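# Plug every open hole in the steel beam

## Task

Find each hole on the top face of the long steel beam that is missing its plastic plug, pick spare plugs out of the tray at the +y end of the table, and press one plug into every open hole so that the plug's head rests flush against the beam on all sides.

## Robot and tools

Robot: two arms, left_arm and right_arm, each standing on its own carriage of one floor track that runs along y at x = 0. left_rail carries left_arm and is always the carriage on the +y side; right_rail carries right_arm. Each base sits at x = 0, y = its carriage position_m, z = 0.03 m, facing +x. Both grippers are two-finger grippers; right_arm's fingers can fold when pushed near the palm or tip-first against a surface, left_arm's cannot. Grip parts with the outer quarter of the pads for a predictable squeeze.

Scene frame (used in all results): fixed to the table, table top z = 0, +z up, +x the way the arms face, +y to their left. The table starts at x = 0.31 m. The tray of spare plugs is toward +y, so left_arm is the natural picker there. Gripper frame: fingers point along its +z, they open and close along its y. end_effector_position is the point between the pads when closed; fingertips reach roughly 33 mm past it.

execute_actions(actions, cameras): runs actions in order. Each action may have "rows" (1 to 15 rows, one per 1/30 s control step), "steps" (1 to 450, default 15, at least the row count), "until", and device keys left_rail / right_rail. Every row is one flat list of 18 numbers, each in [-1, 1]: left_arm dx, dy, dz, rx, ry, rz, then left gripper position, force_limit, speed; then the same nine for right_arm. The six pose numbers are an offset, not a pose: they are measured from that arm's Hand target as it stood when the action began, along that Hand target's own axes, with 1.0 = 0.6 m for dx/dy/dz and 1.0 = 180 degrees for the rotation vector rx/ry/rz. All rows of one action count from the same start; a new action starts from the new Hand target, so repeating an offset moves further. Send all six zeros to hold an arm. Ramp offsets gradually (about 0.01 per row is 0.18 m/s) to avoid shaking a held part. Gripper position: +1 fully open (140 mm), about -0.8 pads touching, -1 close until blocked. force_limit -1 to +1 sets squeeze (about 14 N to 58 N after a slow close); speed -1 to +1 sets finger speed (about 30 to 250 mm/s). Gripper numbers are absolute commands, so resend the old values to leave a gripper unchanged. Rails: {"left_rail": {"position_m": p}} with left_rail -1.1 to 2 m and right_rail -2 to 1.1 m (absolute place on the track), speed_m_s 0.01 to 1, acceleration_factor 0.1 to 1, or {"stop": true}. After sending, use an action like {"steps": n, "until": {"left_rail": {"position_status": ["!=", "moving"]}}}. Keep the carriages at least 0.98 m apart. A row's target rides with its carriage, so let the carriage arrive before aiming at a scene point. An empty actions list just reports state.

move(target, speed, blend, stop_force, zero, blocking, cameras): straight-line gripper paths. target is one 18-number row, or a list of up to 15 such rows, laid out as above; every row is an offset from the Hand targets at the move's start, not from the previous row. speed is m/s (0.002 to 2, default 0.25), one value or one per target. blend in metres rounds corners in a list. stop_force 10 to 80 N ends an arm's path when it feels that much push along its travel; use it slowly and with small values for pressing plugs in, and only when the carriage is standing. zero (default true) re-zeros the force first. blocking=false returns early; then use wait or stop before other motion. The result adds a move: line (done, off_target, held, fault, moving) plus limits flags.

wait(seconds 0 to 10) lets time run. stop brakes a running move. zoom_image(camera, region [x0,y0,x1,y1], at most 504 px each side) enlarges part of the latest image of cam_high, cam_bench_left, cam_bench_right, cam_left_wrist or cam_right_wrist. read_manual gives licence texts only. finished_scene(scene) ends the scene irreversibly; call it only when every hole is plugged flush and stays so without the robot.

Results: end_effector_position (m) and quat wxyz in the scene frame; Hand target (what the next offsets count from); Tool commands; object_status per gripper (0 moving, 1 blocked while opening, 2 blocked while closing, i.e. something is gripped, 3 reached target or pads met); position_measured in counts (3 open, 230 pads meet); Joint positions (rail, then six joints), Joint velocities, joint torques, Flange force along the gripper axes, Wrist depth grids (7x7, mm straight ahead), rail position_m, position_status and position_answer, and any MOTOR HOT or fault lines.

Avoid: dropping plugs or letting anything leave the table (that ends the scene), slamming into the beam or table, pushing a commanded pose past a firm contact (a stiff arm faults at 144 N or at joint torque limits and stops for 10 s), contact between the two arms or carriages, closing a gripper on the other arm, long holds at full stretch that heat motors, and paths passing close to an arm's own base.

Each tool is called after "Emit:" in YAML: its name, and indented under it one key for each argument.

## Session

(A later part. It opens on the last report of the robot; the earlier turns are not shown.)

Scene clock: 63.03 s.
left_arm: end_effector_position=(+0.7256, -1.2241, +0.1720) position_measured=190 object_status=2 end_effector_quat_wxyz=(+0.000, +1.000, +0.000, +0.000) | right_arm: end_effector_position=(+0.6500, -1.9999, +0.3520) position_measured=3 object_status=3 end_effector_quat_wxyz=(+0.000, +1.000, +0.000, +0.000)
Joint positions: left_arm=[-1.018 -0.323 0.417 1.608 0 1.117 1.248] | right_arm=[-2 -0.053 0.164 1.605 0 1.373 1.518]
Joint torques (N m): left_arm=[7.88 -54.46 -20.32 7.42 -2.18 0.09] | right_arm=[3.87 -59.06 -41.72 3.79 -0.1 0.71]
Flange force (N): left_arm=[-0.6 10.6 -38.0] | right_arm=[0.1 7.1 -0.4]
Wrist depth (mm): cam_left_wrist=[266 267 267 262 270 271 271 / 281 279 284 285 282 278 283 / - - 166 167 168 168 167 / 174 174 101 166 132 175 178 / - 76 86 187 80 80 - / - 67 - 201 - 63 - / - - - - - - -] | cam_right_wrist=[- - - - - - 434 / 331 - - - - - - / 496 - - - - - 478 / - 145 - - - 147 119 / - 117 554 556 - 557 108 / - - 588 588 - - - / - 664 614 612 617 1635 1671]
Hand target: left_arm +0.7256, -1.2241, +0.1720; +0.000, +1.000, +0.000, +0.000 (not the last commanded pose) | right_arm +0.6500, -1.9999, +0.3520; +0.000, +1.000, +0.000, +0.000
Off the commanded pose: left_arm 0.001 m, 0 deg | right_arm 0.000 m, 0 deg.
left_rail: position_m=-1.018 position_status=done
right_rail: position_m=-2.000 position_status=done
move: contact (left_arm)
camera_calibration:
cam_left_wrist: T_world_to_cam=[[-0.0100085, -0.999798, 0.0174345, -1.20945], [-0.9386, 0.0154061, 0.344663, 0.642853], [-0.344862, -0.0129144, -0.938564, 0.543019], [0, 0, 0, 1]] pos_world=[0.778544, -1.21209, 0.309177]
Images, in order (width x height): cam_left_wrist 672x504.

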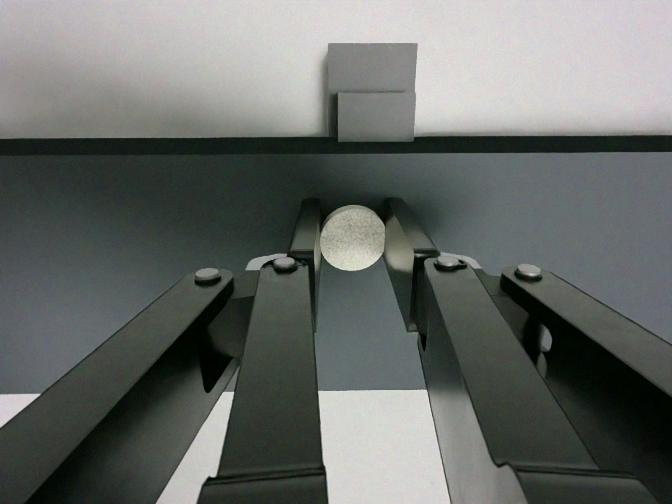

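Same signature. Release and press.

Emit:
move:
  target: [0,0,-0.002,0,0,0,-1,-0.5,-1,0,0,0,0,0,0,1,1,1]
  cameras: []

Emit:
move:
  target: [0,0,0,0,0,0,-0.3,-0.5,-0.9,0,0,0,0,0,0,1,1,1]
  cameras: []

Emit:
move:
  target: [0,0,-0.04,0,0,0,-0.3,-0.5,-0.9,0,0,0,0,0,0,1,1,1]
  cameras: []

Emit:
move:
  target: [0,0,0,0,0,0,-1,-0.5,0,0,0,0,0,0,0,1,1,1]
  cameras: []

Emit:
wait:
  seconds: 0.6
  cameras: ["cam_left_wrist"]

Emit:
move:
  target: [0,0,0.06,0,0,0,-1,-0.5,0,0,0,0,0,0,0,1,1,1]
  speed: 0.008
  stop_force: 72
  cameras: []

Emit:
move:
  target: [0,0,-0.03,0,0,0,-1,-0.5,0,0,0,0,0,0,0,1,1,1]
  cameras: []

Emit:
move:
  target: [0,-0.075,0,0,0,0,-1,-0.5,0,0,0,0,0,0,0,1,1,1]
  cameras: ["cam_left_wrist"]

Emit:
zoom_image:
  camera: "cam_left_wrist"
  region: [330, 120, 600, 300]

Scene clock: 71.33 s.
left_arm: end_effector_position=(+0.7255, -1.2240, +0.1732) position_measured=190 object_status=2 end_effector_quat_wxyz=(+0.000, +1.000, +0.000, +0.000) | right_arm: end_effector_position=(+0.6500, -1.9999, +0.3520) position_measured=3 object_status=3 end_effector_quat_wxyz=(+0.000, +1.000, +0.000, +0.000)
Joint positions: left_arm=[-1.018 -0.323 0.416 1.607 0 1.119 1.248] | right_arm=[-2 -0.053 0.164 1.605 0 1.373 1.518]
Joint torques (N m): left_arm=[8.93 -81.77 -35.83 8.04 0.11 0.09] | right_arm=[3.89 -58.92 -41.85 3.78 -0.1 0.73]
Flange force (N): left_arm=[3.1 13.3 -0.4] | right_arm=[-0.4 7.3 -0.6]
Wrist depth (mm): cam_left_wrist=[264 268 268 257 265 276 - / - 285 284 283 284 284 284 / - - 169 168 168 167 168 / 179 178 98 167 122 175 179 / - 76 87 187 80 80 186 / - 67 - 203 - 63 - / - - - - - - -] | cam_right_wrist=[- - - - 431 - - / - - - - - 462 - / - 508 - 518 466 493 492 / - 137 - 526 506 148 125 / - 118 - 568 565 - 108 / - - - - 634 593 - / - - 614 619 612 - -]
Hand target: left_arm +0.7256, -1.2240, +0.1732; +0.000, +1.000, +0.000, +0.000 | right_arm +0.6500, -1.9999, +0.3520; +0.000, +1.000, +0.000, +0.000
Off the commanded pose: left_arm 0.000 m, 0 deg | right_arm 0.000 m, 0 deg.
left_rail: position_m=-1.018 position_status=done
right_rail: position_m=-2.000 position_status=done
move: done
No camera images: "cameras" was empty.

Scene clock: 71.97 s.
left_arm: end_effector_position=(+0.7255, -1.2240, +0.1732) position_measured=167 object_status=0 end_effector_quat_wxyz=(+0.000, +1.000, +0.000, +0.000) | right_arm: end_effector_position=(+0.6500, -1.9999, +0.3520) position_measured=3 object_status=3 end_effector_quat_wxyz=(+0.000, +1.000, +0.000, +0.000)
Joint positions: left_arm=[-1.018 -0.323 0.416 1.607 0 1.119 1.248] | right_arm=[-2 -0.053 0.164 1.605 0 1.373 1.518]
Joint torques (N m): left_arm=[-0.25 -84.81 -37.94 4.02 -0.06 0.09] | right_arm=[3.68 -59.26 -41.68 3.78 -0.11 0.73]
Flange force (N): left_arm=[6.9 1.7 3.5] | right_arm=[0.1 6.4 -0.4]
Wrist depth (mm): cam_left_wrist=[269 267 268 266 269 270 272 / - 283 283 284 282 281 281 / 167 167 168 168 168 167 167 / 173 174 107 170 136 175 179 / - 76 86 191 188 80 85 / - 71 60 373 - 60 - / - - - 409 - - -] | cam_right_wrist=[- - - - 444 - - / - - - - - - - / - - - - - - - / 508 135 - 545 500 141 119 / - 118 529 556 - - 108 / 629 - - - - 625 - / - - 614 620 617 638 1647]
Hand target: left_arm +0.7256, -1.2240, +0.1732; +0.000, +1.000, +0.000, +0.000 | right_arm +0.6500, -1.9999, +0.3520; +0.000, +1.000, +0.000, +0.000
Off the commanded pose: left_arm 0.000 m, 0 deg | right_arm 0.000 m, 0 deg.
left_rail: position_m=-1.018 position_status=done
right_rail: position_m=-2.000 position_status=done
move: done
No camera images: "cameras" was empty.

Scene clock: 72.67 s.
left_arm: end_effector_position=(+0.7255, -1.2240, +0.1972) position_measured=167 object_status=3 end_effector_quat_wxyz=(+0.000, +1.000, +0.000, +0.000) | right_arm: end_effector_position=(+0.6500, -1.9999, +0.3520) position_measured=3 object_status=3 end_effector_quat_wxyz=(+0.000, +1.000, +0.000, +0.000)
Joint positions: left_arm=[-1.018 -0.323 0.4 1.583 0 1.158 1.248] | right_arm=[-2 -0.053 0.164 1.605 0 1.373 1.518]
Joint torques (N m): left_arm=[-0.13 -83.95 -38.78 4.15 -0.08 0.11] | right_arm=[3.92 -59.02 -41.68 3.78 -0.15 0.76]
Flange force (N): left_arm=[6.8 1.8 3.2] | right_arm=[0.2 7.2 -0.8]
Wrist depth (mm): cam_left_wrist=[- - 289 286 287 290 291 / 302 303 299 299 303 302 306 / - - 195 187 189 191 191 / - 201 111 203 135 201 204 / - 76 86 217 117 80 85 / - 71 60 408 - 60 - / - - - 434 - - -] | cam_right_wrist=[- - - - 430 - - / - - - - 469 - - / - - 351 - 490 - - / - 135 - - - 148 126 / - 118 - - - 545 108 / - 624 649 - - 606 - / - 641 609 612 617 1647 1671]
Hand target: left_arm +0.7255, -1.2240, +0.1972; +0.000, +1.000, +0.000, +0.000 | right_arm +0.6500, -1.9999, +0.3520; +0.000, +1.000, +0.000, +0.000
Off the commanded pose: left_arm 0.000 m, 0 deg | right_arm 0.000 m, 0 deg.
left_rail: position_m=-1.018 position_status=done
right_rail: position_m=-2.000 position_status=done
move: done
No camera images: "cameras" was empty.

Scene clock: 73.23 s.
left_arm: end_effector_position=(+0.7255, -1.2240, +0.1972) position_measured=233 object_status=3 end_effector_quat_wxyz=(+0.000, +1.000, +0.000, +0.000) | right_arm: end_effector_position=(+0.6500, -1.9999, +0.3520) position_measured=3 object_status=3 end_effector_quat_wxyz=(+0.000, +1.000, +0.000, +0.000)
Joint positions: left_arm=[-1.018 -0.323 0.4 1.583 0 1.158 1.248] | right_arm=[-2 -0.053 0.164 1.605 0 1.373 1.518]
Joint torques (N m): left_arm=[-0.2 -83.69 -38.66 4.06 -0.08 0.09] | right_arm=[3.77 -59.07 -41.72 3.77 -0.11 0.72]
Flange force (N): left_arm=[6.6 1.6 2.7] | right_arm=[0.0 7.0 -0.6]
Wrist depth (mm): cam_left_wrist=[285 283 288 286 298 289 291 / - 303 303 299 297 305 305 / 190 188 184 187 190 187 191 / - 202 - 117 200 204 202 / 216 - 76 - 80 80 221 / - - - 60 60 70 59 / - - - - - - 57] | cam_right_wrist=[- 311 - - - - - / - - 318 337 - - - / - - - - - 482 - / - 134 - - 523 506 118 / - 118 - - 544 - 108 / - - 622 - - - - / - - 607 615 619 700 1659]
Hand target: left_arm +0.7255, -1.2240, +0.1972; +0.000, +1.000, +0.000, +0.000 | right_arm +0.6500, -1.9999, +0.3520; +0.000, +1.000, +0.000, +0.000
Off the commanded pose: left_arm 0.000 m, 0 deg | right_arm 0.000 m, 0 deg.
left_rail: position_m=-1.018 position_status=done
right_rail: position_m=-2.000 position_status=done
move: done
No camera images: "cameras" was empty.

Scene clock: 73.83 s.
left_arm: end_effector_position=(+0.7255, -1.2240, +0.1972) position_measured=233 object_status=3 end_effector_quat_wxyz=(+0.000, +1.000, +0.000, +0.000) | right_arm: end_effector_position=(+0.6500, -1.9999, +0.3520) position_measured=3 object_status=3 end_effector_quat_wxyz=(+0.000, +1.000, +0.000, +0.000)
Joint positions: left_arm=[-1.018 -0.323 0.4 1.583 0 1.158 1.248] | right_arm=[-2 -0.053 0.164 1.605 0 1.373 1.518]
Joint torques (N m): left_arm=[-0.11 -84.13 -38.71 4.11 -0.07 0.09] | right_arm=[3.89 -59.21 -41.77 3.8 -0.1 0.73]
Flange force (N): left_arm=[7.2 1.9 3.3] | right_arm=[0.1 7.0 -0.8]
Wrist depth (mm): cam_left_wrist=[288 287 288 286 286 291 293 / 301 301 302 - 301 303 304 / 188 - 187 187 190 190 191 / - - 197 131 200 199 204 / - - 76 - 80 80 218 / - - - 60 60 70 59 / - - - - - - 57] | cam_right_wrist=[- - 314 408 437 441 - / - - - - 458 - - / - - - - - - - / - 135 535 - - 140 119 / - 119 546 - 542 - 108 / - - 596 - - - - / - - 617 610 607 2044 1683]
Hand target: left_arm +0.7255, -1.2240, +0.1972; +0.000, +1.000, +0.000, +0.000 | right_arm +0.6500, -1.9999, +0.3520; +0.000, +1.000, +0.000, +0.000
Tool commands: left_gripper/position=-1.0 left_gripper/force_limit=-0.5 left_gripper/speed=+0.0 right_gripper/position=+1.0 right_gripper/force_limit=+1.0 right_gripper/speed=+1.0
Off the commanded pose: left_arm 0.000 m, 0 deg | right_arm 0.000 m, 0 deg.
left_rail: position_m=-1.018 position_status=done
right_rail: position_m=-2.000 position_status=done
wait: 0.60 s
camera_calibration:
cam_left_wrist: T_world_to_cam=[[-0.0100085, -0.999798, 0.0174345, -1.20988], [-0.9386, 0.0154061, 0.344663, 0.634167], [-0.344862, -0.0129144, -0.938564, 0.566671], [0, 0, 0, 1]] pos_world=[0.778544, -1.21209, 0.334377]
Images, in order (width x height): cam_left_wrist 672x504.

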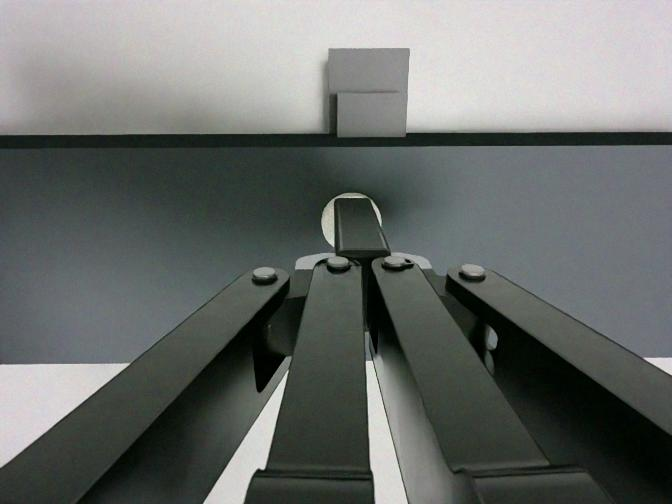

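Scene clock: 77.10 s.
left_arm: end_effector_position=(+0.7257, -1.2241, +0.1762) position_measured=233 object_status=3 end_effector_quat_wxyz=(+0.000, +1.000, +0.000, +0.000) | right_arm: end_effector_position=(+0.6500, -1.9999, +0.3520) position_measured=3 object_status=3 end_effector_quat_wxyz=(+0.000, +1.000, +0.000, +0.000)
Joint positions: left_arm=[-1.018 -0.323 0.414 1.604 0 1.123 1.248] | right_arm=[-2 -0.053 0.164 1.605 0 1.373 1.518]
Joint torques (N m): left_arm=[-1.2 -22.41 -6.28 3.94 -6.78 0.11] | right_arm=[3.91 -59.09 -41.78 3.78 -0.12 0.73]
Flange force (N): left_arm=[-8.8 -4.0 -80.6] | right_arm=[-0.2 7.1 -0.9]
Wrist depth (mm): cam_left_wrist=[270 271 271 268 270 275 273 / 285 294 287 283 286 286 288 / 173 173 171 171 171 171 171 / 180 178 178 132 177 183 185 / - - 76 - 80 80 194 / - - - 60 60 70 59 / - - - - - - 57] | cam_right_wrist=[- - - - - - - / - - - - - - - / - 346 345 - - - - / 506 137 511 - 497 149 118 / - 125 574 - - - 108 / - - 606 - 650 - - / - - 614 612 617 1579 -]
Hand target: left_arm +0.7257, -1.2241, +0.1762; +0.000, +1.000, +0.000, +0.000 (not the last commanded pose) | right_arm +0.6500, -1.9999, +0.3520; +0.000, +1.000, +0.000, +0.000
Off the commanded pose: left_arm 0.015 m, 0 deg | right_arm 0.000 m, 0 deg.
left_rail: position_m=-1.018 position_status=done
right_rail: position_m=-2.000 position_status=done
move: contact (left_arm)
No camera images: "cameras" was empty.

Scene clock: 77.80 s.
left_arm: end_effector_position=(+0.7256, -1.2241, +0.1941) position_measured=233 object_status=3 end_effector_quat_wxyz=(+0.000, +1.000, +0.000, +0.000) | right_arm: end_effector_position=(+0.6500, -1.9999, +0.3520) position_measured=3 object_status=3 end_effector_quat_wxyz=(+0.000, +1.000, +0.000, +0.000)
Joint positions: left_arm=[-1.018 -0.323 0.401 1.587 0 1.153 1.248] | right_arm=[-2 -0.053 0.164 1.605 0 1.373 1.518]
Joint torques (N m): left_arm=[-0.34 -84.01 -38.73 4.14 -0.09 0.12] | right_arm=[3.7 -58.97 -41.68 3.79 -0.12 0.76]
Flange force (N): left_arm=[6.6 1.6 3.3] | right_arm=[0.0 6.9 -0.7]
Wrist depth (mm): cam_left_wrist=[284 290 289 283 282 288 288 / 298 299 299 243 300 299 297 / - - 185 186 187 187 188 / 196 197 195 131 197 201 201 / 211 - 76 - 80 80 213 / - - - 60 60 70 59 / - - - - - - 57] | cam_right_wrist=[- 313 - - - - - / - - 327 - - 473 494 / - - - - - - - / - 135 527 521 - 511 119 / - 118 565 556 561 560 108 / - - - - - - - / - - 614 609 610 1647 1647]
Hand target: left_arm +0.7257, -1.2241, +0.1942; +0.000, +1.000, +0.000, +0.000 | right_arm +0.6500, -1.9999, +0.3520; +0.000, +1.000, +0.000, +0.000
Off the commanded pose: left_arm 0.000 m, 0 deg | right_arm 0.000 m, 0 deg.
left_rail: position_m=-1.018 position_status=done
right_rail: position_m=-2.000 position_status=done
move: done
No camera images: "cameras" was empty.

Scene clock: 78.53 s.
left_arm: end_effector_position=(+0.7257, -1.1791, +0.1942) position_measured=233 object_status=3 end_effector_quat_wxyz=(+0.000, +1.000, +0.000, +0.000) | right_arm: end_effector_position=(+0.6500, -1.9999, +0.3520) position_measured=3 object_status=3 end_effector_quat_wxyz=(+0.000, +1.000, +0.000, +0.000)
Joint positions: left_arm=[-1.018 -0.265 0.385 1.61 0 1.145 1.306] | right_arm=[-2 -0.053 0.164 1.605 0 1.373 1.518]
Joint torques (N m): left_arm=[0.04 -82.56 -38.58 4.05 -0.12 0.1] | right_arm=[3.91 -59.05 -41.73 3.79 -0.13 0.75]
Flange force (N): left_arm=[7.1 1.6 3.4] | right_arm=[-0.1 7.0 -0.4]
Wrist depth (mm): cam_left_wrist=[284 286 284 286 279 287 290 / 297 297 300 300 236 225 300 / - 185 186 184 184 187 188 / - 200 194 131 189 200 200 / - - 76 - 80 80 214 / - - - 60 60 70 59 / - - - - - - 57] | cam_right_wrist=[- - 311 452 - - 435 / - - - - - 477 - / 338 - - - - 506 - / - 135 - - 530 148 125 / - 135 541 - 556 - 108 / - - - - 612 624 - / - - 609 614 617 1635 1624]
Hand target: left_arm +0.7257, -1.1791, +0.1942; +0.000, +1.000, +0.000, +0.000 | right_arm +0.6500, -1.9999, +0.3520; +0.000, +1.000, +0.000, +0.000
Off the commanded pose: left_arm 0.000 m, 0 deg | right_arm 0.000 m, 0 deg.
left_rail: position_m=-1.018 position_status=done
right_rail: position_m=-2.000 position_status=done
move: done
camera_calibration:
cam_left_wrist: T_world_to_cam=[[-0.0100757, -0.999795, 0.017558, -1.16483], [-0.938785, 0.0155048, 0.344155, 0.634934], [-0.344357, -0.0130156, -0.938749, 0.563986], [0, 0, 0, 1]] pos_world=[0.778542, -1.16709, 0.331377]
Images, in order (width x height): cam_left_wrist 672x504.

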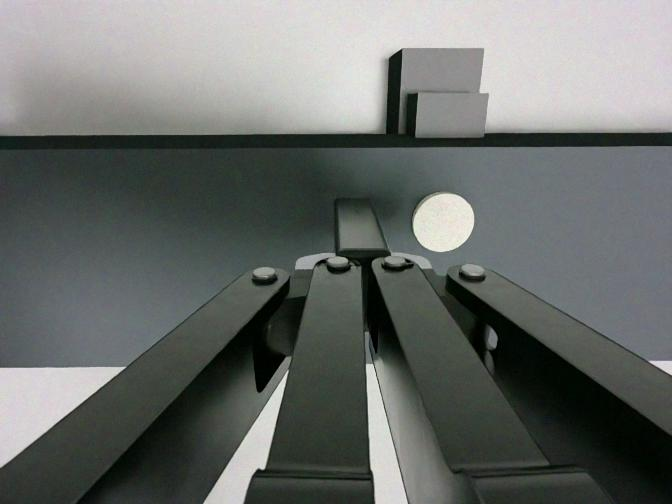

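Scaled by 1.867 from the camera's 672x504 image, which has a finer 960x720 frame.

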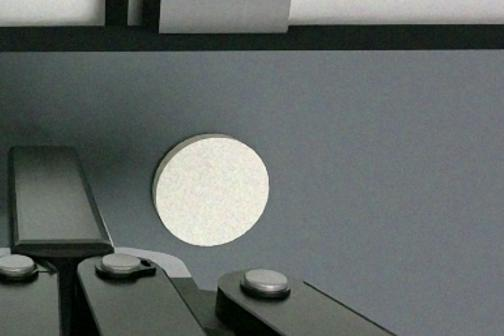

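Emit:
finished_scene:
  scene: 2

The scene is finished: the task was done.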